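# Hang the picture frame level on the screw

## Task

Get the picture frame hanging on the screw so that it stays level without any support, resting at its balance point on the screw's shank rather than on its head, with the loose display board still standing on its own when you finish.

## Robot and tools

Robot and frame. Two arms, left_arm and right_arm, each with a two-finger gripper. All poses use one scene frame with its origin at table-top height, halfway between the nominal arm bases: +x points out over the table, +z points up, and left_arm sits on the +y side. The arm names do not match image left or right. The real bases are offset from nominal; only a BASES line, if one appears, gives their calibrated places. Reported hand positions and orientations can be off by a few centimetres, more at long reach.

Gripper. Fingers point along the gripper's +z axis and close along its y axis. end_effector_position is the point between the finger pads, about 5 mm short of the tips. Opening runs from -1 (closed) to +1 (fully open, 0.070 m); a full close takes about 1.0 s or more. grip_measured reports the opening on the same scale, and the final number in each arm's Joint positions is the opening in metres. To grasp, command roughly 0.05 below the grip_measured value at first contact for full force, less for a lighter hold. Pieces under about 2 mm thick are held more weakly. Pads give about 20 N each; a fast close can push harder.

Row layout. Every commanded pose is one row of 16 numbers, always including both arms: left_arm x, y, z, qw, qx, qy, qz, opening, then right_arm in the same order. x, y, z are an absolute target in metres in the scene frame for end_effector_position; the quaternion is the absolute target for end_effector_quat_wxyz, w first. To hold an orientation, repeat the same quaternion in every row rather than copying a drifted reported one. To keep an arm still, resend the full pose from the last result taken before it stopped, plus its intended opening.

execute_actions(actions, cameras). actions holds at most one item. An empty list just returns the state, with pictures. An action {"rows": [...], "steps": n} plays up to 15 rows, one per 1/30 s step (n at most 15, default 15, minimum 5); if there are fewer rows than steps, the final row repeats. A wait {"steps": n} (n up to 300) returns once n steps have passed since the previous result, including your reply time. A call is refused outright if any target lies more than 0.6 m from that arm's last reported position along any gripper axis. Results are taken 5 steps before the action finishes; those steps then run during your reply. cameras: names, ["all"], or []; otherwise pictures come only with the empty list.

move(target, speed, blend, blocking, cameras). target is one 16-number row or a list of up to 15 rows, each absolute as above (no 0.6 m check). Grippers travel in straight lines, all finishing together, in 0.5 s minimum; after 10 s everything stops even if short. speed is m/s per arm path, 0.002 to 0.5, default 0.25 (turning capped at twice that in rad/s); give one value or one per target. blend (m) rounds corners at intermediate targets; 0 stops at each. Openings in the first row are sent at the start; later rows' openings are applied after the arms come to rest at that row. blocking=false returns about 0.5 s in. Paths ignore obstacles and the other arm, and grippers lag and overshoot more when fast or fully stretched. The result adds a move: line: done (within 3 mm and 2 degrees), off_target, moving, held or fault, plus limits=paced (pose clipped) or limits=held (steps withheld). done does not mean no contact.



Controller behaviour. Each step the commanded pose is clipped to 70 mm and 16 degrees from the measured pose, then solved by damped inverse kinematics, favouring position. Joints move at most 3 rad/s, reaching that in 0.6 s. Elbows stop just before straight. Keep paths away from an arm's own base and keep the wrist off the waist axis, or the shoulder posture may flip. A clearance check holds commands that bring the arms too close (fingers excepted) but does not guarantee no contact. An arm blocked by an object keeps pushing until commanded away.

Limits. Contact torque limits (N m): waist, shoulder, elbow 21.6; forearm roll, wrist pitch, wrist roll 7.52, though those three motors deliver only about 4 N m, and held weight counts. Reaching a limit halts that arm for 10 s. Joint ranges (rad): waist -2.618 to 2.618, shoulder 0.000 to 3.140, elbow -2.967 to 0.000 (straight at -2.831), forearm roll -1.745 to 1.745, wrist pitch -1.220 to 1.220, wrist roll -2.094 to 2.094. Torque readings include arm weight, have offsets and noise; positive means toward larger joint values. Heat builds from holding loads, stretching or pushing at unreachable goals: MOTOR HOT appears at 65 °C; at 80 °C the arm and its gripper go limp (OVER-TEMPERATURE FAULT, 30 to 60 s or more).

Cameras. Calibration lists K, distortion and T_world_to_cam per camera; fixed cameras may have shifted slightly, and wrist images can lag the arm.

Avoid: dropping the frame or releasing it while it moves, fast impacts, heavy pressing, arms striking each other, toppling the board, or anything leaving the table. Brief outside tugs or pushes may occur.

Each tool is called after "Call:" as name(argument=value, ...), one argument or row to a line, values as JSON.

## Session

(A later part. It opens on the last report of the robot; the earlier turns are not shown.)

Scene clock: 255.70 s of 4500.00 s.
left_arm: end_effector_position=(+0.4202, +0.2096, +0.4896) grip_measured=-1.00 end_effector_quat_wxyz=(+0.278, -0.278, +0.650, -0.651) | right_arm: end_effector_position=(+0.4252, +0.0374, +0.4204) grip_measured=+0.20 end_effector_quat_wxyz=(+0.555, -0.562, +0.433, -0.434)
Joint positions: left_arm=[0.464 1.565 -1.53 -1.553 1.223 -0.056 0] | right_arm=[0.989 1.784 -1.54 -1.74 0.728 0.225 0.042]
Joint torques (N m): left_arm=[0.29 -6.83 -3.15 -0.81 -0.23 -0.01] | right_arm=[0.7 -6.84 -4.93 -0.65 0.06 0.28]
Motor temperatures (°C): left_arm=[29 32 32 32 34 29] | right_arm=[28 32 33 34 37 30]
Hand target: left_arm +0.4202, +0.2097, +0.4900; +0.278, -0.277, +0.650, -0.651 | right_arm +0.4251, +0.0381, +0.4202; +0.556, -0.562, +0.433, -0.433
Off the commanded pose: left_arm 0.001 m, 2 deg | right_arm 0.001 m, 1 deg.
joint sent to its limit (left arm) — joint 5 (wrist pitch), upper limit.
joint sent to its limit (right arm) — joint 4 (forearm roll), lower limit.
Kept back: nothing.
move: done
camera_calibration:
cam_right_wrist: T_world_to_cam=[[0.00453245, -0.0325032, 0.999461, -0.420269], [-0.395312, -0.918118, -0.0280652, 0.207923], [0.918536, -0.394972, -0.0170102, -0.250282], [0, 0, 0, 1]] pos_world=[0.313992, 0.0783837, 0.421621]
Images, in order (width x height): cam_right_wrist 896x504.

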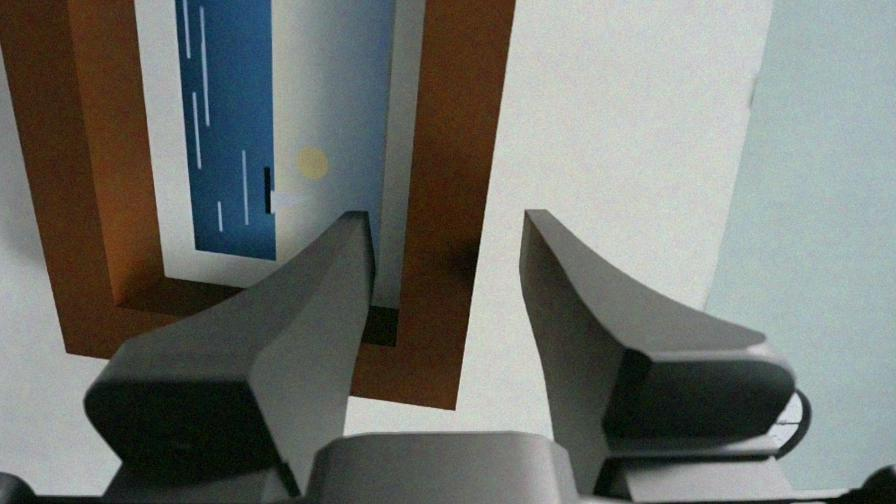

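Call:
move(
  target=[0.42,0.21,0.49,0.2649,-0.2649,0.6556,-0.6556,-1,0.4251,0.0380,0.4335,0.556,-0.562,0.433,-0.433,0.2],
  speed=0.02,
  cameras=["cam_right_wrist"],
)

Call:
move(
  target=[0.42,0.21,0.49,0.2649,-0.2649,0.6556,-0.6556,-1,0.4251,0.0380,0.4230,0.556,-0.562,0.433,-0.433,0.2],
  speed=0.02,
  cameras=["cam_right_wrist"],
)

Scene clock: 257.83 s of 4500.00 s.
left_arm: end_effector_position=(+0.4202, +0.2096, +0.4896) grip_measured=-1.00 end_effector_quat_wxyz=(+0.278, -0.278, +0.650, -0.651) | right_arm: end_effector_position=(+0.4248, +0.0383, +0.4336) grip_measured=+0.20 end_effector_quat_wxyz=(+0.556, -0.562, +0.433, -0.433)
Joint positions: left_arm=[0.464 1.565 -1.53 -1.553 1.223 -0.056 0] | right_arm=[0.99 1.782 -1.59 -1.682 0.718 0.148 0.042]
Joint torques (N m): left_arm=[-0.22 -6.53 -2.46 -0.75 -0.27 -0.05] | right_arm=[-0.42 -8.55 -4.64 -0.85 -0.01 0.23]
Motor temperatures (°C): left_arm=[29 32 32 32 34 29] | right_arm=[28 32 33 34 37 30]
Hand target: left_arm +0.4202, +0.2097, +0.4900; +0.278, -0.277, +0.650, -0.651 | right_arm +0.4251, +0.0380, +0.4335; +0.556, -0.562, +0.433, -0.433
Off the commanded pose: left_arm 0.001 m, 2 deg | right_arm 0.000 m, 0 deg.
joint sent to its limit (left arm) — joint 5 (wrist pitch), upper limit.
Kept back: nothing.
move: done
camera_calibration:
cam_right_wrist: T_world_to_cam=[[0.00533047, -0.0331425, 0.999436, -0.433667], [-0.392396, -0.919358, -0.0283942, 0.207932], [0.919781, -0.392023, -0.0179056, -0.249594], [0, 0, 0, 1]] pos_world=[0.313475, 0.0789444, 0.434858]
Images, in order (width x height): cam_right_wrist 896x504.

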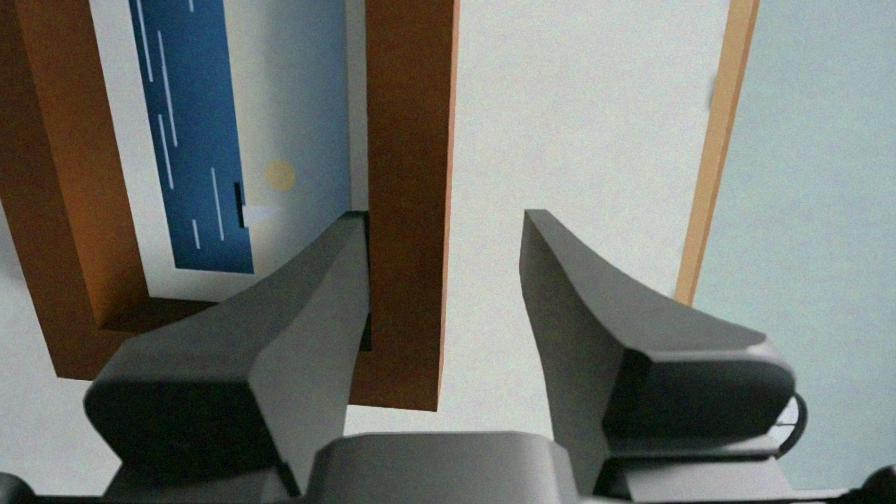

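Scene clock: 259.03 s of 4500.00 s.
left_arm: end_effector_position=(+0.4202, +0.2096, +0.4896) grip_measured=-1.00 end_effector_quat_wxyz=(+0.278, -0.278, +0.650, -0.651) | right_arm: end_effector_position=(+0.4247, +0.0382, +0.4233) grip_measured=+0.20 end_effector_quat_wxyz=(+0.556, -0.562, +0.433, -0.433)
Joint positions: left_arm=[0.464 1.565 -1.53 -1.553 1.223 -0.056 0] | right_arm=[0.99 1.783 -1.55 -1.729 0.724 0.21 0.042]
Joint torques (N m): left_arm=[-0.38 -6.28 -2.04 -0.69 -0.24 -0.06] | right_arm=[-0.37 -6.97 -4.15 -0.75 0.26 0.15]
Motor temperatures (°C): left_arm=[29 32 32 32 34 29] | right_arm=[28 32 33 34 37 30]
Hand target: left_arm +0.4202, +0.2097, +0.4900; +0.278, -0.277, +0.650, -0.651 | right_arm +0.4251, +0.0380, +0.4230; +0.556, -0.562, +0.433, -0.433
Off the commanded pose: left_arm 0.001 m, 2 deg | right_arm 0.001 m, 0 deg.
joint sent to its limit (left arm) — joint 5 (wrist pitch), upper limit.
Kept back: nothing.
move: done
camera_calibration:
cam_right_wrist: T_world_to_cam=[[0.00488104, -0.0338056, 0.999417, -0.423201], [-0.392418, -0.919324, -0.02918, 0.207836], [0.919774, -0.392046, -0.0177532, -0.249814], [0, 0, 0, 1]] pos_world=[0.313397, 0.0788231, 0.424584]
Images, in order (width x height): cam_right_wrist 896x504.

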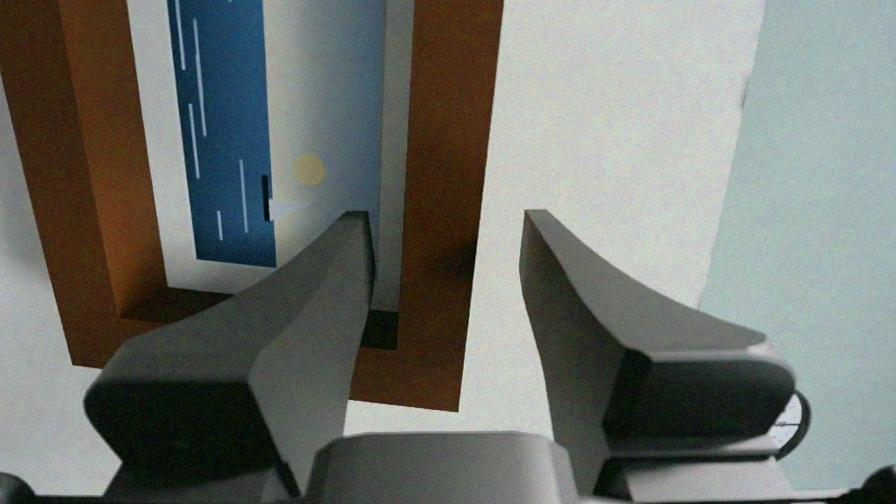

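Call:
move(
  target=[
    [0.42,0.21,0.49,0.2649,-0.2649,0.6556,-0.6556,-1,0.4251,0.0780,0.4262,0.56404,-0.55648,0.42615,-0.43658,0.2],
    [0.42,0.21,0.49,0.2649,-0.2649,0.6556,-0.6556,-1,0.4251,0.0780,0.4262,0.56404,-0.55648,0.42615,-0.43658,-0.1],
    [0.42,0.21,0.49,0.2649,-0.2649,0.6556,-0.6556,-1,0.4251,0.0780,0.4262,0.56404,-0.55648,0.42615,-0.43658,-0.36],
  ],
  speed=0.05,
  cameras=["cam_right_wrist"],
)

Scene clock: 262.37 s of 4500.00 s.
left_arm: end_effector_position=(+0.4202, +0.2096, +0.4896) grip_measured=-1.00 end_effector_quat_wxyz=(+0.278, -0.278, +0.650, -0.651) | right_arm: end_effector_position=(+0.4250, +0.0783, +0.4259) grip_measured=-0.36 end_effector_quat_wxyz=(+0.564, -0.557, +0.426, -0.437)
Joint positions: left_arm=[0.464 1.565 -1.53 -1.553 1.223 -0.056 0] | right_arm=[1.047 1.908 -1.72 -1.7 0.772 0.156 0.022]
Joint torques (N m): left_arm=[0.35 -6.1 -2.93 -0.81 -0.25 -0.13] | right_arm=[-0.34 -9.53 -4.62 -0.9 0.07 0.32]
Motor temperatures (°C): left_arm=[29 32 32 31 34 29] | right_arm=[28 32 32 34 37 30]
Hand target: left_arm +0.4202, +0.2097, +0.4900; +0.278, -0.277, +0.650, -0.651 | right_arm +0.4251, +0.0780, +0.4262; +0.564, -0.556, +0.426, -0.437
Off the commanded pose: left_arm 0.001 m, 2 deg | right_arm 0.000 m, 0 deg.
joint sent to its limit (left arm) — joint 5 (wrist pitch), upper limit.
Kept back: nothing.
move: done
camera_calibration:
cam_right_wrist: T_world_to_cam=[[-0.017932, -0.0379782, 0.999118, -0.414265], [-0.386238, -0.921444, -0.0419578, 0.247833], [0.922225, -0.386649, 0.00185471, -0.244121], [0, 0, 0, 1]] pos_world=[0.313429, 0.118242, 0.424751]
Images, in order (width x height): cam_right_wrist 896x504.

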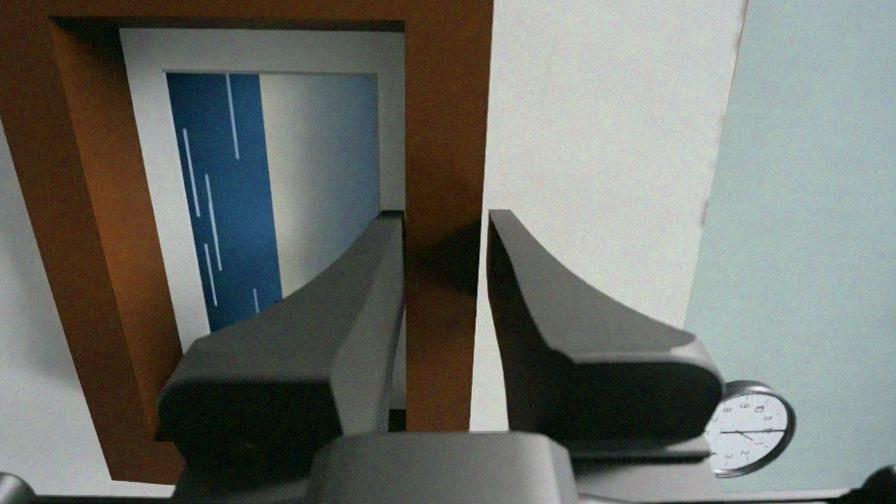

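Call:
move(
  target=[
    [0.42,0.21,0.49,0.2649,-0.2649,0.6556,-0.6556,-1,0.4251,0.0780,0.4262,0.56404,-0.55648,0.42615,-0.43658,-0.55],
    [0.42,0.21,0.49,0.2649,-0.2649,0.6556,-0.6556,-1,0.4251,0.0780,0.4325,0.56404,-0.55648,0.42615,-0.43658,-0.55],
    [0.42,0.21,0.49,0.2649,-0.2649,0.6556,-0.6556,-1,0.4251,0.0870,0.4325,0.56404,-0.55648,0.42615,-0.43658,-0.55],
  ],
  speed=0.04,
  cameras=["cam_right_wrist"],
)

Scene clock: 264.43 s of 4500.00 s.
left_arm: end_effector_position=(+0.4202, +0.2096, +0.4896) grip_measured=-1.00 end_effector_quat_wxyz=(+0.278, -0.278, +0.650, -0.651) | right_arm: end_effector_position=(+0.4251, +0.0874, +0.4325) grip_measured=-0.45 end_effector_quat_wxyz=(+0.564, -0.557, +0.426, -0.436)
Joint positions: left_arm=[0.464 1.565 -1.53 -1.553 1.223 -0.056 0] | right_arm=[1.059 1.94 -1.795 -1.654 0.779 0.095 0.019]
Joint torques (N m): left_arm=[0.47 -5.69 -3.39 -0.88 -0.22 -0.11] | right_arm=[-0.63 -10.41 -4.58 -1.26 0.3 0.26]
Motor temperatures (°C): left_arm=[29 32 32 31 34 29] | right_arm=[28 32 33 34 37 30]
Hand target: left_arm +0.4202, +0.2097, +0.4900; +0.278, -0.277, +0.650, -0.651 | right_arm +0.4251, +0.0870, +0.4325; +0.564, -0.556, +0.426, -0.437
Off the commanded pose: left_arm 0.001 m, 2 deg | right_arm 0.000 m, 0 deg.
joint sent to its limit (left arm) — joint 5 (wrist pitch), upper limit.
Kept back: nothing.
move: done
camera_calibration:
cam_right_wrist: T_world_to_cam=[[-0.0180612, -0.0393184, 0.999063, -0.420336], [-0.386254, -0.921378, -0.0432438, 0.257159], [0.922215, -0.386674, 0.00145429, -0.240509], [0, 0, 0, 1]] pos_world=[0.313538, 0.127415, 0.431412]
Images, in order (width x height): cam_right_wrist 896x504.

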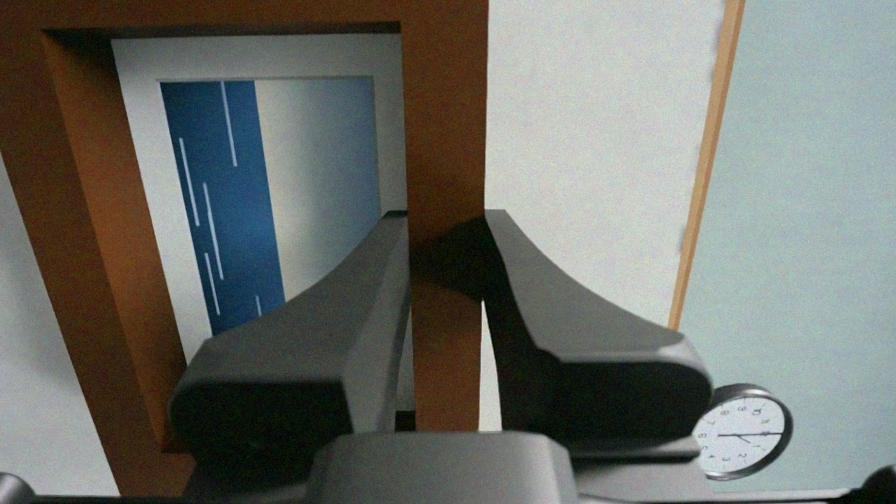

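Call:
move(
  target=[
    [0.42,0.21,0.49,0.2649,-0.2649,0.6556,-0.6556,-1,0.4251,0.0870,0.4280,0.56404,-0.55648,0.42615,-0.43658,-0.55],
    [0.42,0.21,0.49,0.2649,-0.2649,0.6556,-0.6556,-1,0.4251,0.0870,0.4268,0.56404,-0.55648,0.42615,-0.43658,-0.40],
    [0.42,0.21,0.49,0.2649,-0.2649,0.6556,-0.6556,-1,0.4251,0.0870,0.4250,0.56404,-0.55648,0.42615,-0.43658,-0.2],
  ],
  speed=0.02,
  cameras=["cam_right_wrist"],
)

Scene clock: 268.13 s of 4500.00 s.
left_arm: end_effector_position=(+0.4202, +0.2096, +0.4896) grip_measured=-1.00 end_effector_quat_wxyz=(+0.278, -0.278, +0.650, -0.651) | right_arm: end_effector_position=(+0.4249, +0.0872, +0.4252) grip_measured=-0.20 end_effector_quat_wxyz=(+0.564, -0.557, +0.426, -0.436)
Joint positions: left_arm=[0.464 1.565 -1.53 -1.553 1.223 -0.056 0] | right_arm=[1.059 1.938 -1.763 -1.685 0.782 0.137 0.028]
Joint torques (N m): left_arm=[-0.51 -5.56 -2.24 -0.97 -0.23 -0.08] | right_arm=[0.72 -7.9 -3.85 -0.79 0.23 0.28]
Motor temperatures (°C): left_arm=[29 32 32 31 34 29] | right_arm=[28 32 32 34 37 30]
Hand target: left_arm +0.4202, +0.2097, +0.4900; +0.278, -0.277, +0.650, -0.651 | right_arm +0.4251, +0.0870, +0.4250; +0.564, -0.556, +0.426, -0.437
Off the commanded pose: left_arm 0.001 m, 2 deg | right_arm 0.000 m, 0 deg.
joint sent to its limit (left arm) — joint 5 (wrist pitch), upper limit.
Kept back: nothing.
move: done
camera_calibration:
cam_right_wrist: T_world_to_cam=[[-0.0181441, -0.039232, 0.999065, -0.413011], [-0.386072, -0.921457, -0.0431959, 0.25644], [0.92229, -0.386495, 0.00157264, -0.240521], [0, 0, 0, 1]] pos_world=[0.313341, 0.127135, 0.424081]
Images, in order (width x height): cam_right_wrist 896x504.

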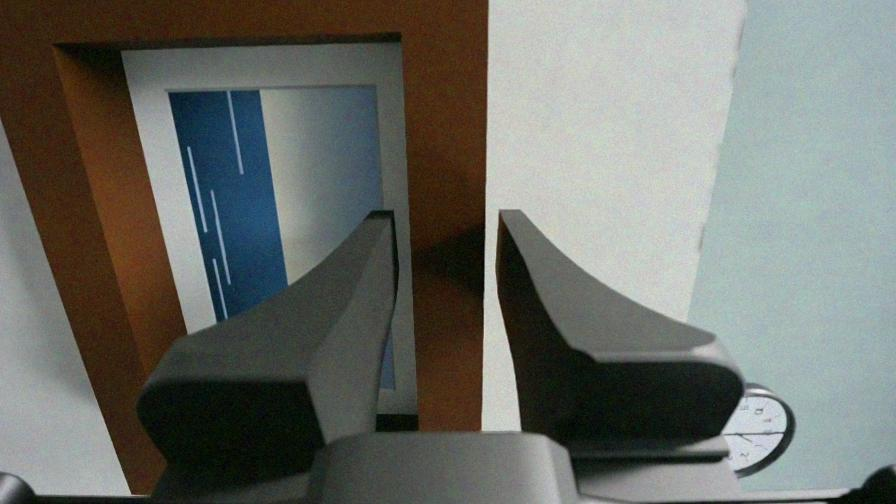

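Call:
move(
  target=[
    [0.42,0.21,0.49,0.2649,-0.2649,0.6556,-0.6556,-1,0.4251,0.0870,0.4252,0.56404,-0.55648,0.42615,-0.43658,0.0],
    [0.42,0.21,0.49,0.2649,-0.2649,0.6556,-0.6556,-1,0.4251,0.0380,0.4250,0.556,-0.562,0.433,-0.433,0.0],
  ],
  speed=0.08,
  cameras=["cam_right_wrist"],
)

Call:
move(
  target=[0.42,0.21,0.49,0.2649,-0.2649,0.6556,-0.6556,-1,0.4251,0.0380,0.4375,0.556,-0.562,0.433,-0.433,0.0],
  speed=0.02,
  cameras=["cam_right_wrist"],
)

Call:
move(
  target=[0.42,0.21,0.49,0.2649,-0.2649,0.6556,-0.6556,-1,0.4251,0.0380,0.4265,0.556,-0.562,0.433,-0.433,0.0],
  speed=0.02,
  cameras=["cam_right_wrist"],
)

Scene clock: 270.27 s of 4500.00 s.
left_arm: end_effector_position=(+0.4202, +0.2096, +0.4896) grip_measured=-1.00 end_effector_quat_wxyz=(+0.278, -0.278, +0.650, -0.651) | right_arm: end_effector_position=(+0.4252, +0.0373, +0.4252) grip_measured=+0.00 end_effector_quat_wxyz=(+0.556, -0.562, +0.433, -0.433)
Joint positions: left_arm=[0.464 1.565 -1.53 -1.553 1.223 -0.056 0] | right_arm=[0.988 1.782 -1.556 -1.72 0.723 0.198 0.035]
Joint torques (N m): left_arm=[-0.18 -5.61 -2.93 -1.04 -0.2 -0.08] | right_arm=[0.73 -6.75 -4.82 -0.79 0.06 0.2]
Motor temperatures (°C): left_arm=[29 32 32 31 34 29] | right_arm=[28 32 32 34 37 30]
Hand target: left_arm +0.4202, +0.2097, +0.4900; +0.278, -0.277, +0.650, -0.651 | right_arm +0.4251, +0.0380, +0.4250; +0.556, -0.562, +0.433, -0.433
Off the commanded pose: left_arm 0.001 m, 2 deg | right_arm 0.001 m, 0 deg.
joint sent to its limit (left arm) — joint 5 (wrist pitch), upper limit.
Kept back: nothing.
move: done
camera_calibration:
cam_right_wrist: T_world_to_cam=[[0.00506154, -0.0333853, 0.99943, -0.425253], [-0.394, -0.918663, -0.028692, 0.207671], [0.919097, -0.39363, -0.0178037, -0.25019], [0, 0, 0, 1]] pos_world=[0.313924, 0.0781, 0.426515]
Images, in order (width x height): cam_right_wrist 896x504.

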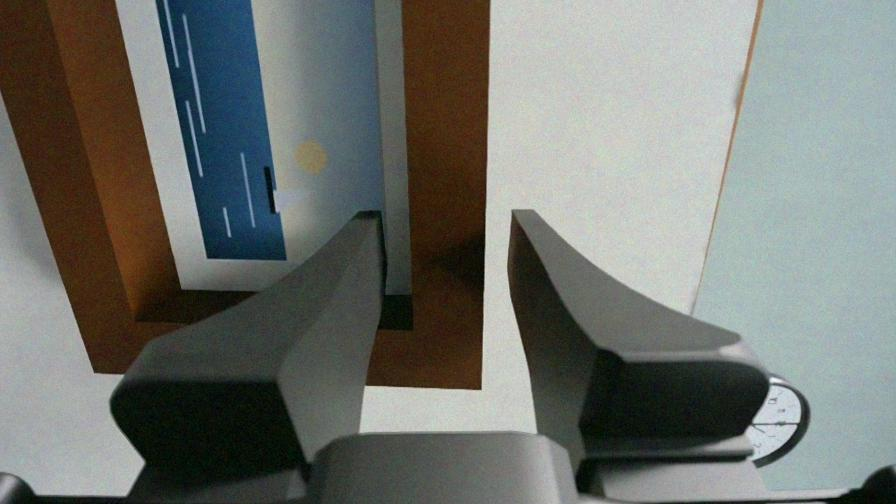

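Scene clock: 271.47 s of 4500.00 s.
left_arm: end_effector_position=(+0.4202, +0.2096, +0.4896) grip_measured=-1.00 end_effector_quat_wxyz=(+0.278, -0.278, +0.650, -0.651) | right_arm: end_effector_position=(+0.4251, +0.0378, +0.4377) grip_measured=+0.00 end_effector_quat_wxyz=(+0.556, -0.562, +0.433, -0.433)
Joint positions: left_arm=[0.464 1.565 -1.53 -1.553 1.223 -0.056 0] | right_arm=[0.989 1.782 -1.605 -1.664 0.717 0.124 0.035]
Joint torques (N m): left_arm=[-0.31 -5.77 -3.46 -1 -0.22 -0.06] | right_arm=[0.69 -8.29 -4.67 -0.86 -0.02 0.24]
Motor temperatures (°C): left_arm=[29 32 32 31 34 29] | right_arm=[28 32 32 34 37 30]
Hand target: left_arm +0.4202, +0.2097, +0.4900; +0.278, -0.277, +0.650, -0.651 | right_arm +0.4251, +0.0380, +0.4375; +0.556, -0.562, +0.433, -0.433
Off the commanded pose: left_arm 0.001 m, 2 deg | right_arm 0.000 m, 0 deg.
joint sent to its limit (left arm) — joint 5 (wrist pitch), upper limit.
Kept back: nothing.
move: done
camera_calibration:
cam_right_wrist: T_world_to_cam=[[0.0051906, -0.0334221, 0.999428, -0.437714], [-0.393621, -0.918825, -0.0286824, 0.208328], [0.919258, -0.393247, -0.0179249, -0.249712], [0, 0, 0, 1]] pos_world=[0.313824, 0.078589, 0.438963]
Images, in order (width x height): cam_right_wrist 896x504.

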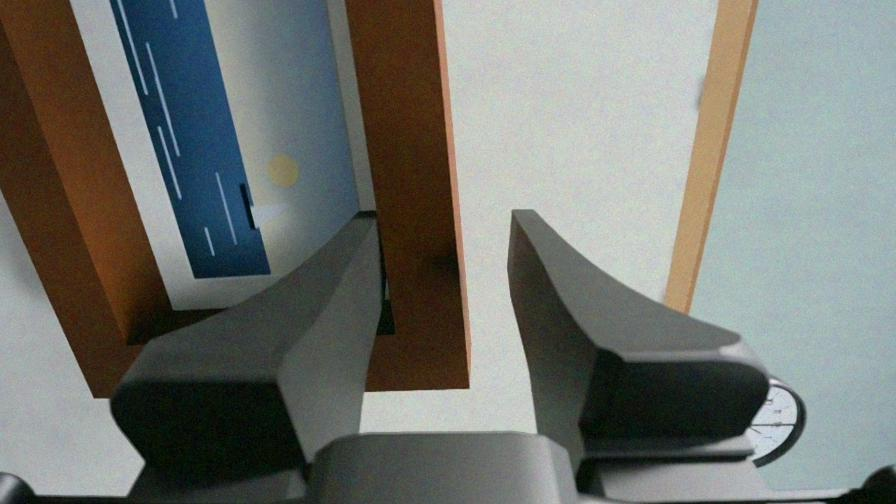

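Scene clock: 272.67 s of 4500.00 s.
left_arm: end_effector_position=(+0.4202, +0.2096, +0.4896) grip_measured=-1.00 end_effector_quat_wxyz=(+0.278, -0.278, +0.650, -0.651) | right_arm: end_effector_position=(+0.4249, +0.0377, +0.4272) grip_measured=+0.00 end_effector_quat_wxyz=(+0.557, -0.561, +0.433, -0.433)
Joint positions: left_arm=[0.464 1.565 -1.53 -1.553 1.223 -0.056 0] | right_arm=[0.989 1.782 -1.563 -1.714 0.722 0.19 0.035]
Joint torques (N m): left_arm=[-0.25 -5.69 -2.9 -1.01 -0.26 -0.07] | right_arm=[0.62 -7.24 -4.16 -0.74 0.24 0.14]
Motor temperatures (°C): left_arm=[29 32 32 32 34 29] | right_arm=[28 32 32 34 37 30]
Hand target: left_arm +0.4202, +0.2097, +0.4900; +0.278, -0.277, +0.650, -0.651 | right_arm +0.4251, +0.0380, +0.4265; +0.556, -0.562, +0.433, -0.433
Off the commanded pose: left_arm 0.001 m, 2 deg | right_arm 0.001 m, 0 deg.
joint sent to its limit (left arm) — joint 5 (wrist pitch), upper limit.
Kept back: nothing.
move: done
camera_calibration:
cam_right_wrist: T_world_to_cam=[[0.00443158, -0.0344554, 0.999396, -0.426861], [-0.393144, -0.918989, -0.02994, 0.208213], [0.919466, -0.392774, -0.0176185, -0.25002], [0, 0, 0, 1]] pos_world=[0.313634, 0.0784362, 0.428433]
Images, in order (width x height): cam_right_wrist 896x504.

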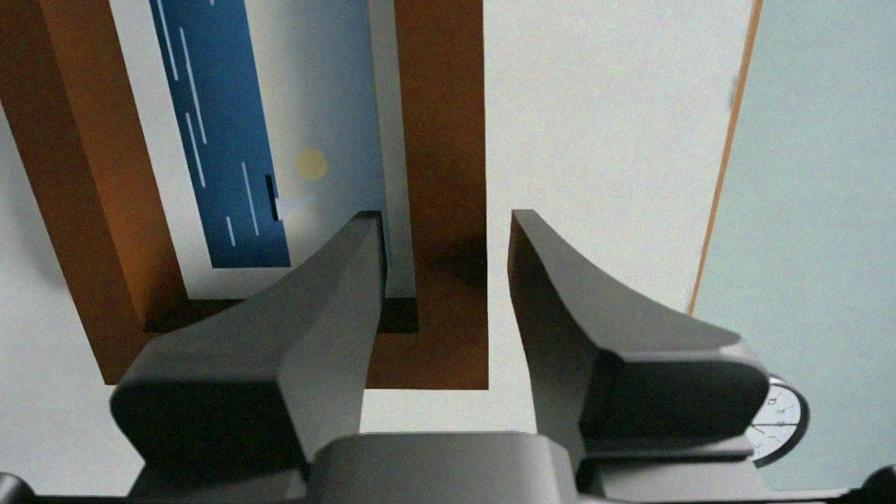

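Call:
move(
  target=[0.42,0.21,0.49,0.2649,-0.2649,0.6556,-0.6556,-1,0.4251,0.0380,0.4120,0.556,-0.562,0.433,-0.433,0.0],
  speed=0.02,
  cameras=["cam_right_wrist"],
)

Call:
move(
  target=[0.42,0.21,0.49,0.2649,-0.2649,0.6556,-0.6556,-1,0.4251,0.0380,0.4235,0.556,-0.562,0.433,-0.433,0.0],
  speed=0.02,
  cameras=["cam_right_wrist"],
)

Scene clock: 274.20 s of 4500.00 s.
left_arm: end_effector_position=(+0.4202, +0.2096, +0.4896) grip_measured=-1.00 end_effector_quat_wxyz=(+0.278, -0.278, +0.650, -0.651) | right_arm: end_effector_position=(+0.4252, +0.0380, +0.4123) grip_measured=+0.00 end_effector_quat_wxyz=(+0.551, -0.565, +0.437, -0.432)
Joint positions: left_arm=[0.464 1.565 -1.53 -1.553 1.223 -0.056 0] | right_arm=[0.991 1.789 -1.525 -1.74 0.732 0.237 0.035]
Joint torques (N m): left_arm=[0.27 -6.04 -2.38 -0.98 -0.21 -0.05] | right_arm=[0.88 -6.61 -3.78 -0.59 0.12 0.24]
Motor temperatures (°C): left_arm=[29 32 32 32 34 29] | right_arm=[28 32 32 34 37 30]
Hand target: left_arm +0.4202, +0.2097, +0.4900; +0.278, -0.277, +0.650, -0.651 | right_arm +0.4251, +0.0381, +0.4122; +0.551, -0.565, +0.437, -0.431
Off the commanded pose: left_arm 0.001 m, 2 deg | right_arm 0.000 m, 1 deg.
joint read past its limit (right arm) — joint 4 (forearm roll), lower limit.
joint sent to its limit (left arm) — joint 5 (wrist pitch), upper limit.
joint sent to its limit (right arm) — joint 4 (forearm roll), lower limit.
Kept back: nothing.
move: done
camera_calibration:
cam_right_wrist: T_world_to_cam=[[0.0174077, -0.0294059, 0.999416, -0.417741], [-0.397449, -0.917405, -0.0200702, 0.20581], [0.917459, -0.396867, -0.0276572, -0.245279], [0, 0, 0, 1]] pos_world=[0.314104, 0.0791837, 0.414844]
Images, in order (width x height): cam_right_wrist 896x504.

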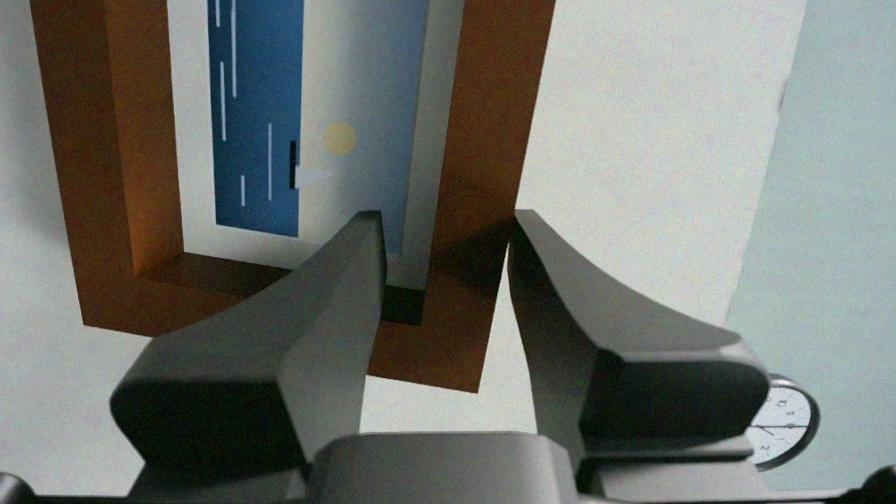

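Scene clock: 275.40 s of 4500.00 s.
left_arm: end_effector_position=(+0.4202, +0.2096, +0.4896) grip_measured=-1.00 end_effector_quat_wxyz=(+0.278, -0.278, +0.650, -0.651) | right_arm: end_effector_position=(+0.4248, +0.0383, +0.4235) grip_measured=+0.00 end_effector_quat_wxyz=(+0.556, -0.562, +0.433, -0.433)
Joint positions: left_arm=[0.464 1.565 -1.53 -1.553 1.223 -0.056 0] | right_arm=[0.99 1.784 -1.552 -1.727 0.724 0.207 0.035]
Joint torques (N m): left_arm=[0.12 -6.05 -2.44 -1 -0.24 -0.04] | right_arm=[-0.46 -8.47 -4.65 -0.66 0.04 0.08]
Motor temperatures (°C): left_arm=[29 32 32 32 34 29] | right_arm=[28 32 32 34 37 30]
Hand target: left_arm +0.4202, +0.2097, +0.4900; +0.278, -0.277, +0.650, -0.651 | right_arm +0.4251, +0.0380, +0.4235; +0.556, -0.562, +0.433, -0.433
Off the commanded pose: left_arm 0.001 m, 2 deg | right_arm 0.000 m, 0 deg.
joint sent to its limit (left arm) — joint 5 (wrist pitch), upper limit.
Kept back: nothing.
move: done
camera_calibration:
cam_right_wrist: T_world_to_cam=[[0.00494704, -0.0327067, 0.999453, -0.42347], [-0.392737, -0.91922, -0.0281372, 0.20764], [0.919637, -0.392383, -0.0173926, -0.249969], [0, 0, 0, 1]] pos_world=[0.313523, 0.0789329, 0.424733]
Images, in order (width x height): cam_right_wrist 896x504.

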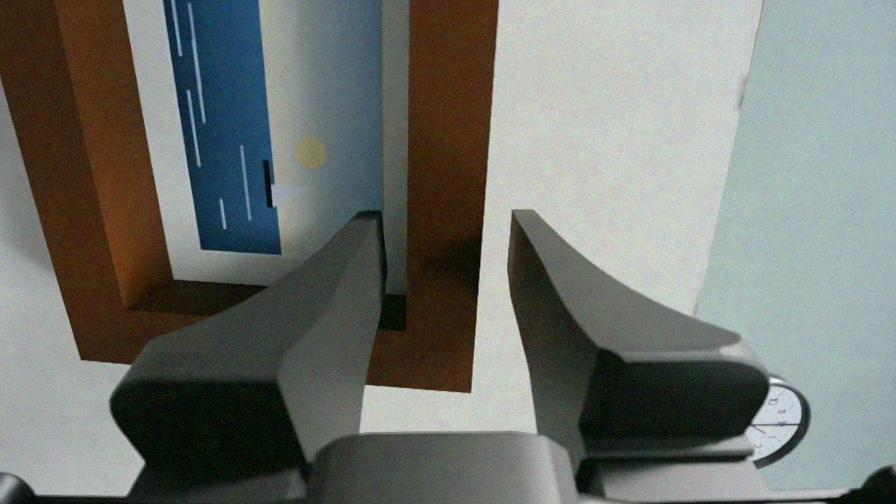

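Call:
move(
  target=[0.42,0.21,0.49,0.2649,-0.2649,0.6556,-0.6556,-1,0.4251,0.0380,0.4342,0.556,-0.562,0.433,-0.433,0.0],
  speed=0.02,
  cameras=["cam_right_wrist"],
)

Call:
move(
  target=[0.42,0.21,0.49,0.2649,-0.2649,0.6556,-0.6556,-1,0.4251,0.0380,0.4250,0.556,-0.562,0.433,-0.433,0.0],
  speed=0.02,
  cameras=["cam_right_wrist"],
)

Scene clock: 277.17 s of 4500.00 s.
left_arm: end_effector_position=(+0.4202, +0.2096, +0.4896) grip_measured=-1.00 end_effector_quat_wxyz=(+0.278, -0.278, +0.650, -0.651) | right_arm: end_effector_position=(+0.4252, +0.0380, +0.4339) grip_measured=+0.00 end_effector_quat_wxyz=(+0.556, -0.562, +0.433, -0.433)
Joint positions: left_arm=[0.464 1.565 -1.53 -1.553 1.223 -0.056 0] | right_arm=[0.989 1.783 -1.592 -1.679 0.719 0.144 0.035]
Joint torques (N m): left_arm=[0.46 -6.04 -2.67 -0.98 -0.18 -0.02] | right_arm=[-0.39 -8.57 -4.71 -0.82 -0.02 0.2]
Motor temperatures (°C): left_arm=[29 32 32 32 34 29] | right_arm=[28 32 32 34 37 30]
Hand target: left_arm +0.4202, +0.2097, +0.4900; +0.278, -0.277, +0.650, -0.651 | right_arm +0.4251, +0.0380, +0.4342; +0.556, -0.562, +0.433, -0.433
Off the commanded pose: left_arm 0.001 m, 2 deg | right_arm 0.000 m, 0 deg.
joint sent to its limit (left arm) — joint 5 (wrist pitch), upper limit.
Kept back: nothing.
move: done
camera_calibration:
cam_right_wrist: T_world_to_cam=[[0.00553179, -0.0326449, 0.999452, -0.434167], [-0.393641, -0.918843, -0.0278332, 0.208085], [0.919248, -0.393271, -0.0179332, -0.249811], [0, 0, 0, 1]] pos_world=[0.313951, 0.0787809, 0.435241]
Images, in order (width x height): cam_right_wrist 896x504.

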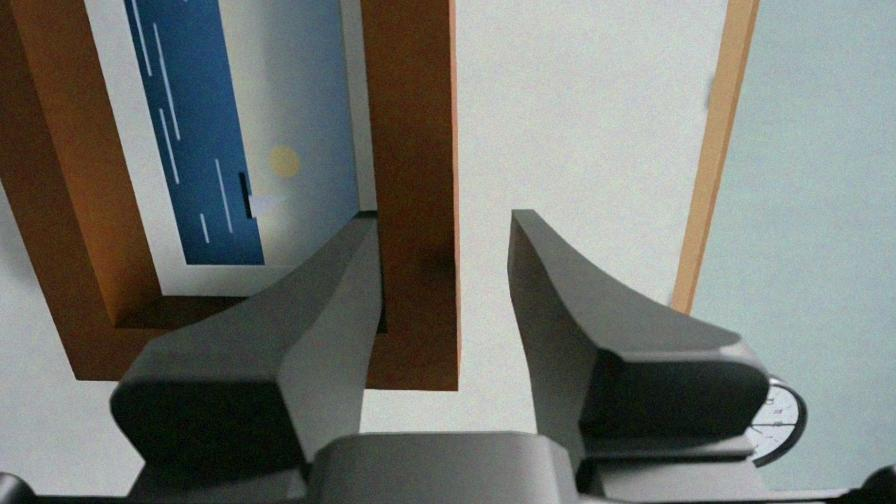

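Scene clock: 278.37 s of 4500.00 s.
left_arm: end_effector_position=(+0.4202, +0.2096, +0.4896) grip_measured=-1.00 end_effector_quat_wxyz=(+0.278, -0.278, +0.650, -0.651) | right_arm: end_effector_position=(+0.4250, +0.0380, +0.4252) grip_measured=+0.00 end_effector_quat_wxyz=(+0.556, -0.562, +0.433, -0.433)
Joint positions: left_arm=[0.464 1.565 -1.53 -1.553 1.223 -0.056 0] | right_arm=[0.989 1.783 -1.557 -1.72 0.722 0.199 0.035]
Joint torques (N m): left_arm=[0.12 -6.23 -3.32 -0.98 -0.23 -0.05] | right_arm=[-0.17 -6.81 -4.1 -0.76 0.26 0.17]
Motor temperatures (°C): left_arm=[29 32 32 32 34 29] | right_arm=[28 32 32 34 37 30]
Hand target: left_arm +0.4202, +0.2097, +0.4900; +0.278, -0.277, +0.650, -0.651 | right_arm +0.4251, +0.0380, +0.4250; +0.556, -0.562, +0.433, -0.433
Off the commanded pose: left_arm 0.001 m, 2 deg | right_arm 0.000 m, 0 deg.
joint sent to its limit (left arm) — joint 5 (wrist pitch), upper limit.
Kept back: nothing.
move: done
camera_calibration:
cam_right_wrist: T_world_to_cam=[[0.00509752, -0.0336089, 0.999422, -0.425188], [-0.392747, -0.919192, -0.0289077, 0.207809], [0.919632, -0.392373, -0.0178854, -0.249996], [0, 0, 0, 1]] pos_world=[0.313688, 0.0786344, 0.426479]
Images, in order (width x height): cam_right_wrist 896x504.

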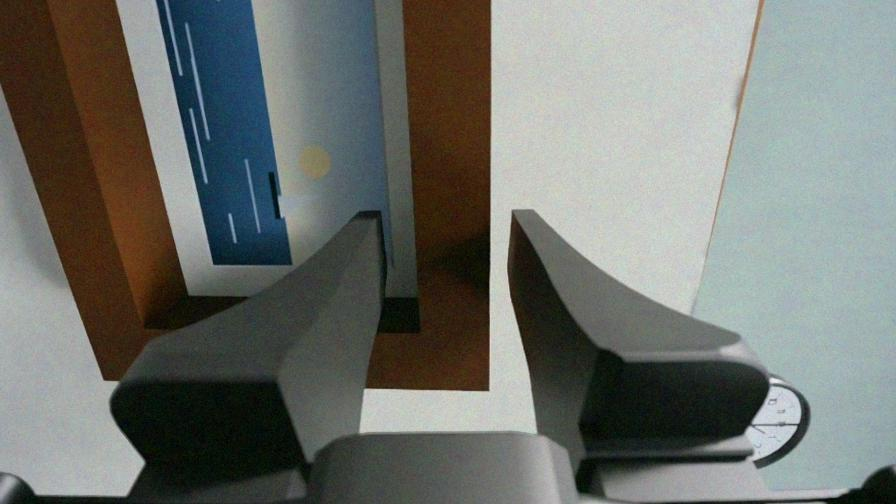

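Call:
zoom_image(
  camera="cam_right_wrist",
  region=[360, 0, 560, 400],
)

Scaled by 1.260 from the camera's 896x504 image, which has a finer 1280x720 frame.

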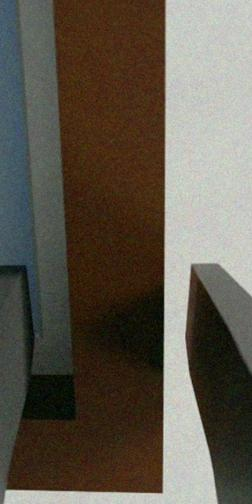

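Call:
move(
  target=[
    [0.42,0.21,0.49,0.2649,-0.2649,0.6556,-0.6556,-1,0.4251,0.0380,0.4188,0.556,-0.562,0.433,-0.433,0.0],
    [0.42,0.21,0.49,0.2649,-0.2649,0.6556,-0.6556,-1,0.4251,0.0380,0.4250,0.556,-0.562,0.433,-0.433,0.0],
  ],
  speed=0.02,
  cameras=["cam_right_wrist"],
)

Call:
zoom_image(
  camera="cam_right_wrist",
  region=[360, 0, 560, 400],
)

Scene clock: 280.53 s of 4500.00 s.
left_arm: end_effector_position=(+0.4202, +0.2096, +0.4896) grip_measured=-1.00 end_effector_quat_wxyz=(+0.278, -0.278, +0.650, -0.651) | right_arm: end_effector_position=(+0.4253, +0.0380, +0.4244) grip_measured=+0.00 end_effector_quat_wxyz=(+0.555, -0.562, +0.433, -0.433)
Joint positions: left_arm=[0.464 1.565 -1.53 -1.553 1.223 -0.056 0] | right_arm=[0.989 1.785 -1.557 -1.72 0.724 0.198 0.035]
Joint torques (N m): left_arm=[0.37 -6.42 -2.89 -0.99 -0.23 -0.01] | right_arm=[0.4 -8.68 -4.57 -0.8 0.03 0.28]
Motor temperatures (°C): left_arm=[29 32 32 32 34 29] | right_arm=[28 32 32 34 37 30]
Hand target: left_arm +0.4202, +0.2097, +0.4900; +0.278, -0.277, +0.650, -0.651 | right_arm +0.4251, +0.0380, +0.4250; +0.556, -0.562, +0.433, -0.433
Off the commanded pose: left_arm 0.001 m, 2 deg | right_arm 0.001 m, 0 deg.
joint sent to its limit (left arm) — joint 5 (wrist pitch), upper limit.
Kept back: nothing.
move: done
camera_calibration:
cam_right_wrist: T_world_to_cam=[[0.00583447, -0.0319218, 0.999473, -0.424782], [-0.39406, -0.918687, -0.0270412, 0.207745], [0.919066, -0.393694, -0.0179391, -0.249981], [0, 0, 0, 1]] pos_world=[0.314091, 0.0788767, 0.425692]
Images, in order (width x height): cam_right_wrist 896x504.

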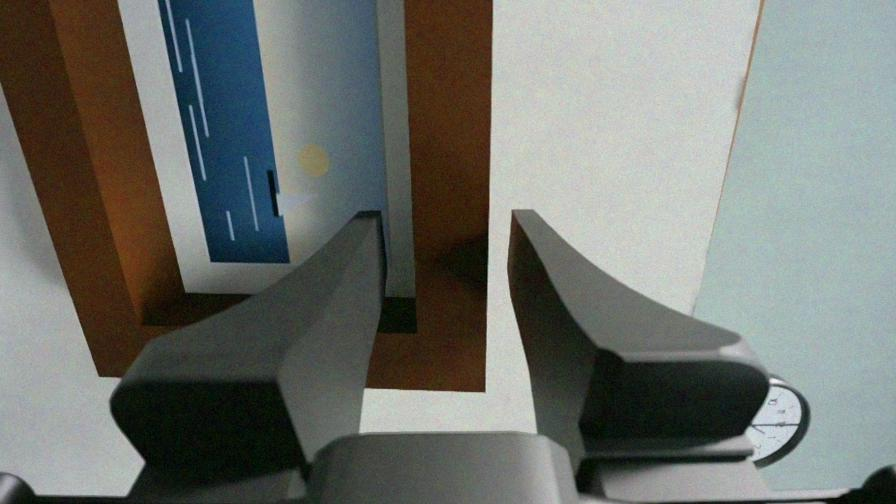

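Scaled by 1.260 from the camera's 896x504 image, which has a finer 1280x720 frame.

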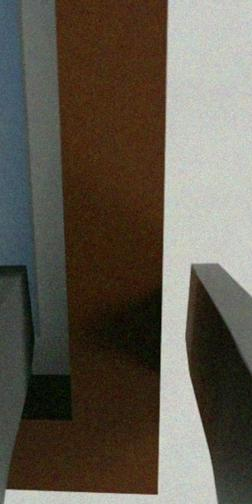

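Call:
move(
  target=[
    [0.42,0.21,0.49,0.2649,-0.2649,0.6556,-0.6556,-1,0.4251,0.0380,0.4248,0.556,-0.562,0.433,-0.433,0.3],
    [0.42,0.21,0.49,0.2649,-0.2649,0.6556,-0.6556,-1,0.3560,0.0208,0.4248,0.556,-0.562,0.433,-0.433,0.3],
  ],
  speed=0.06,
  cameras=["cam_right_wrist"],
)

Call:
move(
  target=[0.42,0.21,0.49,0.2649,-0.2649,0.6556,-0.6556,-1,0.27,-0.06,0.32,0.538,-0.696,0.371,-0.297,0.0],
  speed=0.2,
  cameras=["cam_right_wrist","cam_left_wrist"],
)

Scene clock: 283.20 s of 4500.00 s.
left_arm: end_effector_position=(+0.4202, +0.2096, +0.4896) grip_measured=-1.00 end_effector_quat_wxyz=(+0.278, -0.278, +0.650, -0.651) | right_arm: end_effector_position=(+0.3555, +0.0207, +0.4249) grip_measured=+0.30 end_effector_quat_wxyz=(+0.556, -0.562, +0.433, -0.433)
Joint positions: left_arm=[0.464 1.565 -1.53 -1.553 1.223 -0.056 0] | right_arm=[1.149 1.605 -1.327 -1.721 0.886 0.237 0.045]
Joint torques (N m): left_arm=[-0.75 -6.77 -2.27 -0.98 -0.23 0] | right_arm=[-0.49 -5.71 -4.55 -0.84 0.05 0.34]
Motor temperatures (°C): left_arm=[29 32 32 32 33 29] | right_arm=[28 32 32 34 37 30]
Hand target: left_arm +0.4202, +0.2097, +0.4900; +0.278, -0.277, +0.650, -0.651 | right_arm +0.3560, +0.0208, +0.4248; +0.556, -0.562, +0.433, -0.433
Off the commanded pose: left_arm 0.001 m, 2 deg | right_arm 0.000 m, 0 deg.
joint sent to its limit (left arm) — joint 5 (wrist pitch), upper limit.
Kept back: nothing.
move: done
camera_calibration:
cam_right_wrist: T_world_to_cam=[[0.0048114, -0.0326323, 0.999456, -0.425072], [-0.392959, -0.919126, -0.0281178, 0.164418], [0.919543, -0.39261, -0.0172454, -0.193119], [0, 0, 0, 1]] pos_world=[0.244236, 0.061429, 0.426133]
Images, in order (width x height): cam_right_wrist 896x504.

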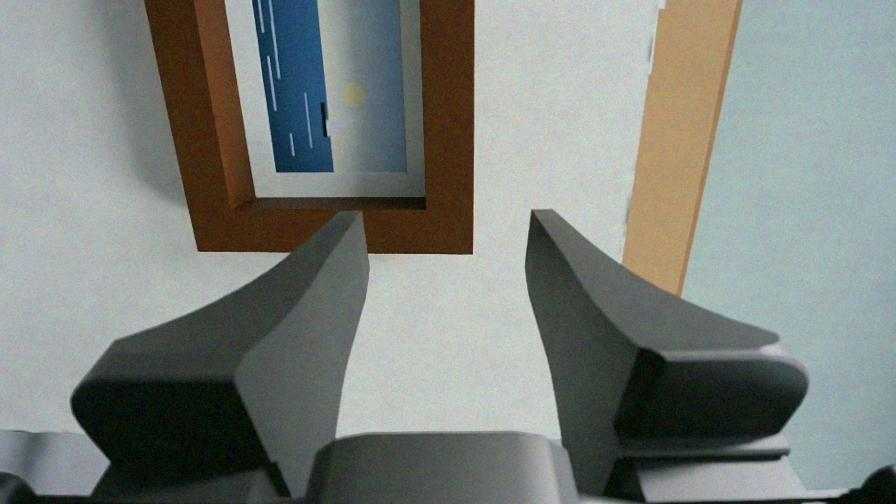

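Scene clock: 284.53 s of 4500.00 s.
left_arm: end_effector_position=(+0.4202, +0.2096, +0.4896) grip_measured=-1.00 end_effector_quat_wxyz=(+0.278, -0.278, +0.650, -0.651) | right_arm: end_effector_position=(+0.2699, -0.0604, +0.3200) grip_measured=+0.00 end_effector_quat_wxyz=(-0.537, +0.696, -0.372, +0.297)
Joint positions: left_arm=[0.464 1.565 -1.53 -1.553 1.223 -0.056 0] | right_arm=[1.045 1.098 -0.658 -1.739 0.438 0.289 0.035]
Joint torques (N m): left_arm=[0.16 -6.52 -2.6 -0.96 -0.18 -0.04] | right_arm=[0.68 -1.31 -4.78 -0.47 0.32 0.1]
Motor temperatures (°C): left_arm=[29 32 32 32 33 29] | right_arm=[28 32 32 34 37 30]
Hand target: left_arm +0.4202, +0.2097, +0.4900; +0.278, -0.277, +0.650, -0.651 | right_arm +0.2700, -0.0600, +0.3201; -0.537, +0.696, -0.371, +0.297
Off the commanded pose: left_arm 0.001 m, 2 deg | right_arm 0.000 m, 0 deg.
joint read past its limit (right arm) — joint 4 (forearm roll), lower limit.
joint sent to its limit (left arm) — joint 5 (wrist pitch), upper limit.
joint sent to its limit (right arm) — joint 4 (forearm roll), lower limit.
Kept back: nothing.
move: done
camera_calibration:
cam_left_wrist: T_world_to_cam=[[0.00870077, -0.0226702, 0.999705, -0.484854], [-0.977503, -0.21089, 0.00372521, 0.453745], [0.210743, -0.977247, -0.0239951, 0.24976], [0, 0, 0, 1]] pos_world=[0.395121, 0.328775, 0.489013]
cam_right_wrist: T_world_to_cam=[[0.211803, 0.108049, 0.971321, -0.360848], [-0.0700477, -0.989635, 0.125361, -0.0872389], [0.974799, -0.0945906, -0.202039, -0.0857692], [0, 0, 0, 1]] pos_world=[0.153925, -0.0554584, 0.344106]
Images, in order (width x height): cam_left_wrist 896x504, cam_right_wrist 896x504.

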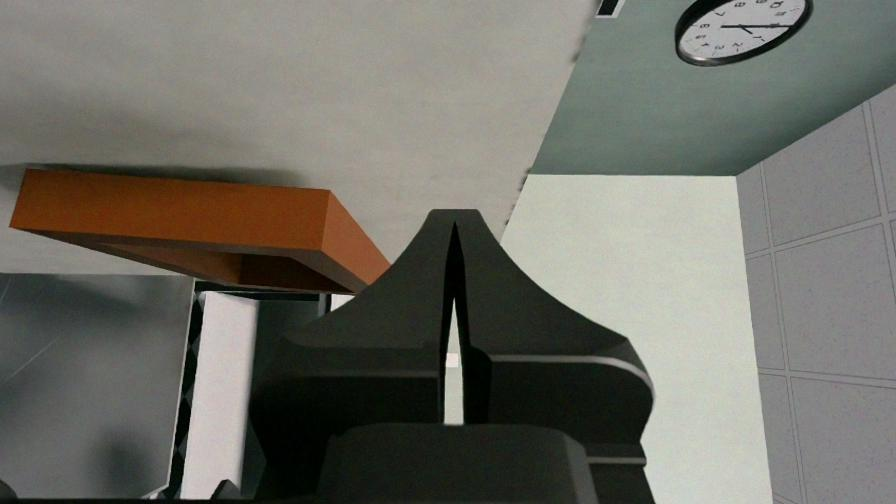

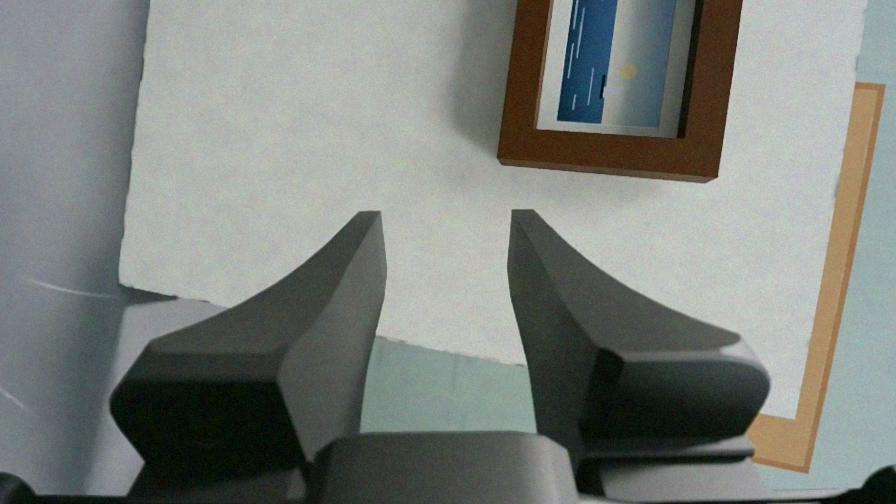

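Call:
zoom_image(
  camera="cam_right_wrist",
  region=[480, 0, 896, 200],
)

Call:
zoom_image(
  camera="cam_right_wrist",
  region=[690, 0, 896, 480],
)

Call:
zoom_image(
  camera="cam_right_wrist",
  region=[100, 0, 300, 300],
)

Scaled by 1.212 from the camera's 896x504 image, which has a finer 1280x720 frame.

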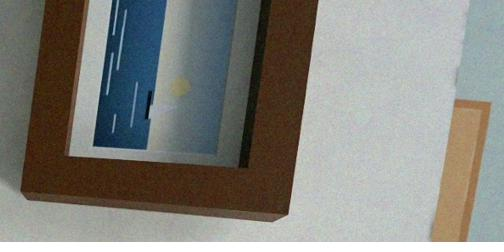

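Scaled by 1.050 from the camera's 896x504 image, which has a finer 1280x720 frame.

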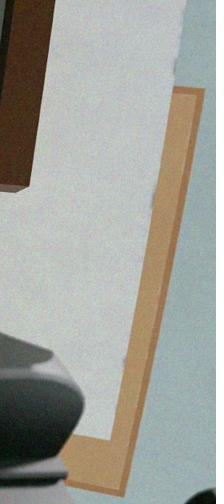

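Scaled by 1.680 from the camera's 896x504 image, which has a finer 1280x720 frame.

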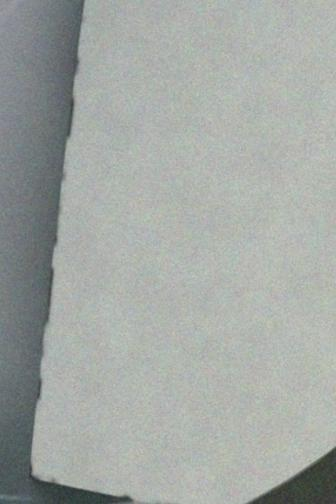

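Call:
move(
  target=[0.40,0.27,0.42,0.311,-0.316,0.641,-0.627,-1,0.25,-0.20,0.30,0.538,-0.696,0.371,-0.297,0.0],
  speed=0.2,
  cameras=["cam_head_left","cam_head_right","cam_right_wrist"],
)

Scene clock: 290.87 s of 4500.00 s.
left_arm: end_effector_position=(+0.4002, +0.2699, +0.4198) grip_measured=-1.00 end_effector_quat_wxyz=(+0.329, -0.338, +0.635, -0.612) | right_arm: end_effector_position=(+0.2500, -0.2000, +0.3002) grip_measured=+0.00 end_effector_quat_wxyz=(-0.538, +0.696, -0.371, +0.297)
Joint positions: left_arm=[0.64 1.483 -1.193 -1.608 1.223 0.207 0] | right_arm=[-0.198 0.701 -0.411 -1.718 -0.778 -0.056 0.035]
Joint torques (N m): left_arm=[-0.59 -6.29 -3.29 -0.93 0.1 -0.13] | right_arm=[0.61 1 -4.37 0.77 0.06 0.22]
Motor temperatures (°C): left_arm=[29 32 32 32 33 29] | right_arm=[28 32 32 34 37 30]
Hand target: left_arm +0.4003, +0.2697, +0.4200; +0.329, -0.338, +0.635, -0.612 | right_arm +0.2500, -0.2000, +0.3000; -0.538, +0.696, -0.371, +0.297
Off the commanded pose: left_arm 0.000 m, 4 deg | right_arm 0.000 m, 0 deg.
joint sent to its limit (left arm) — joint 5 (wrist pitch), upper limit.
Kept back: nothing.
move: off_target (left_arm)
camera_calibration:
cam_right_wrist: T_world_to_cam=[[0.20925, 0.108557, 0.971818, -0.321646], [-0.0692778, -0.989676, 0.125468, -0.224575], [0.975405, -0.0935797, -0.199569, -0.0843092], [0, 0, 0, 1]] pos_world=[0.133982, -0.19523, 0.323933]
Images, in order (width x height): cam_head_left 896x504, cam_head_right 896x504, cam_right_wrist 896x504.

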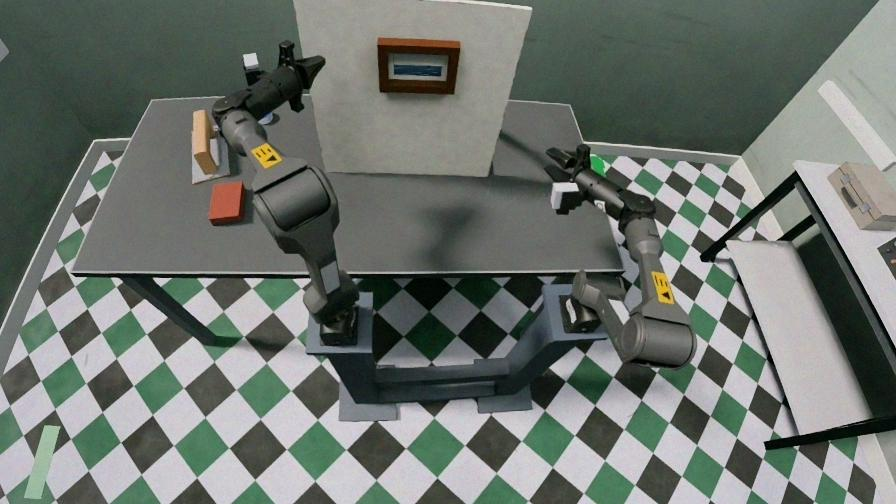

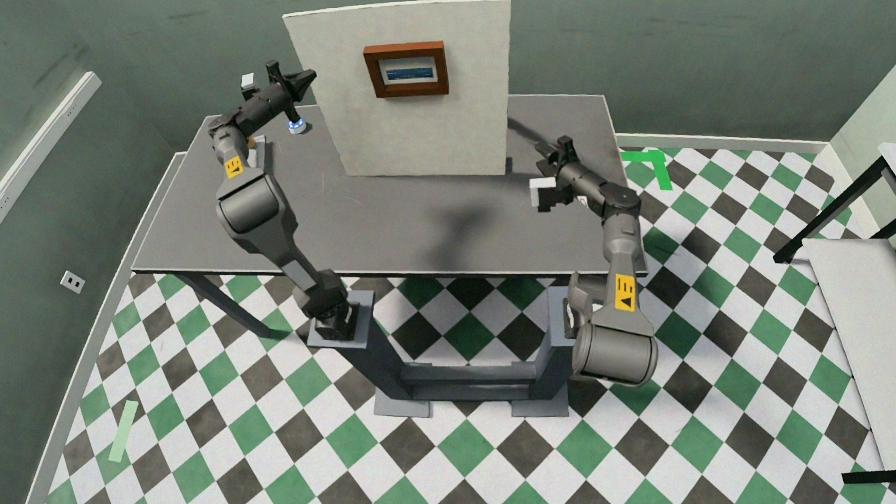

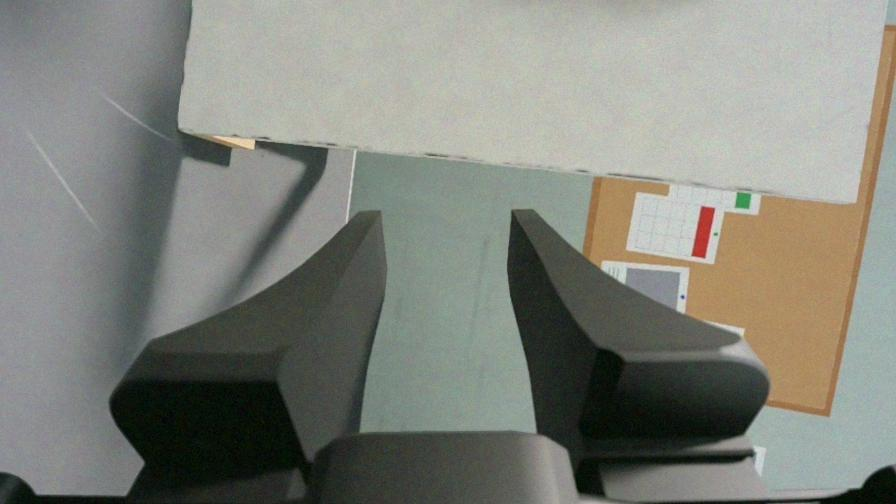

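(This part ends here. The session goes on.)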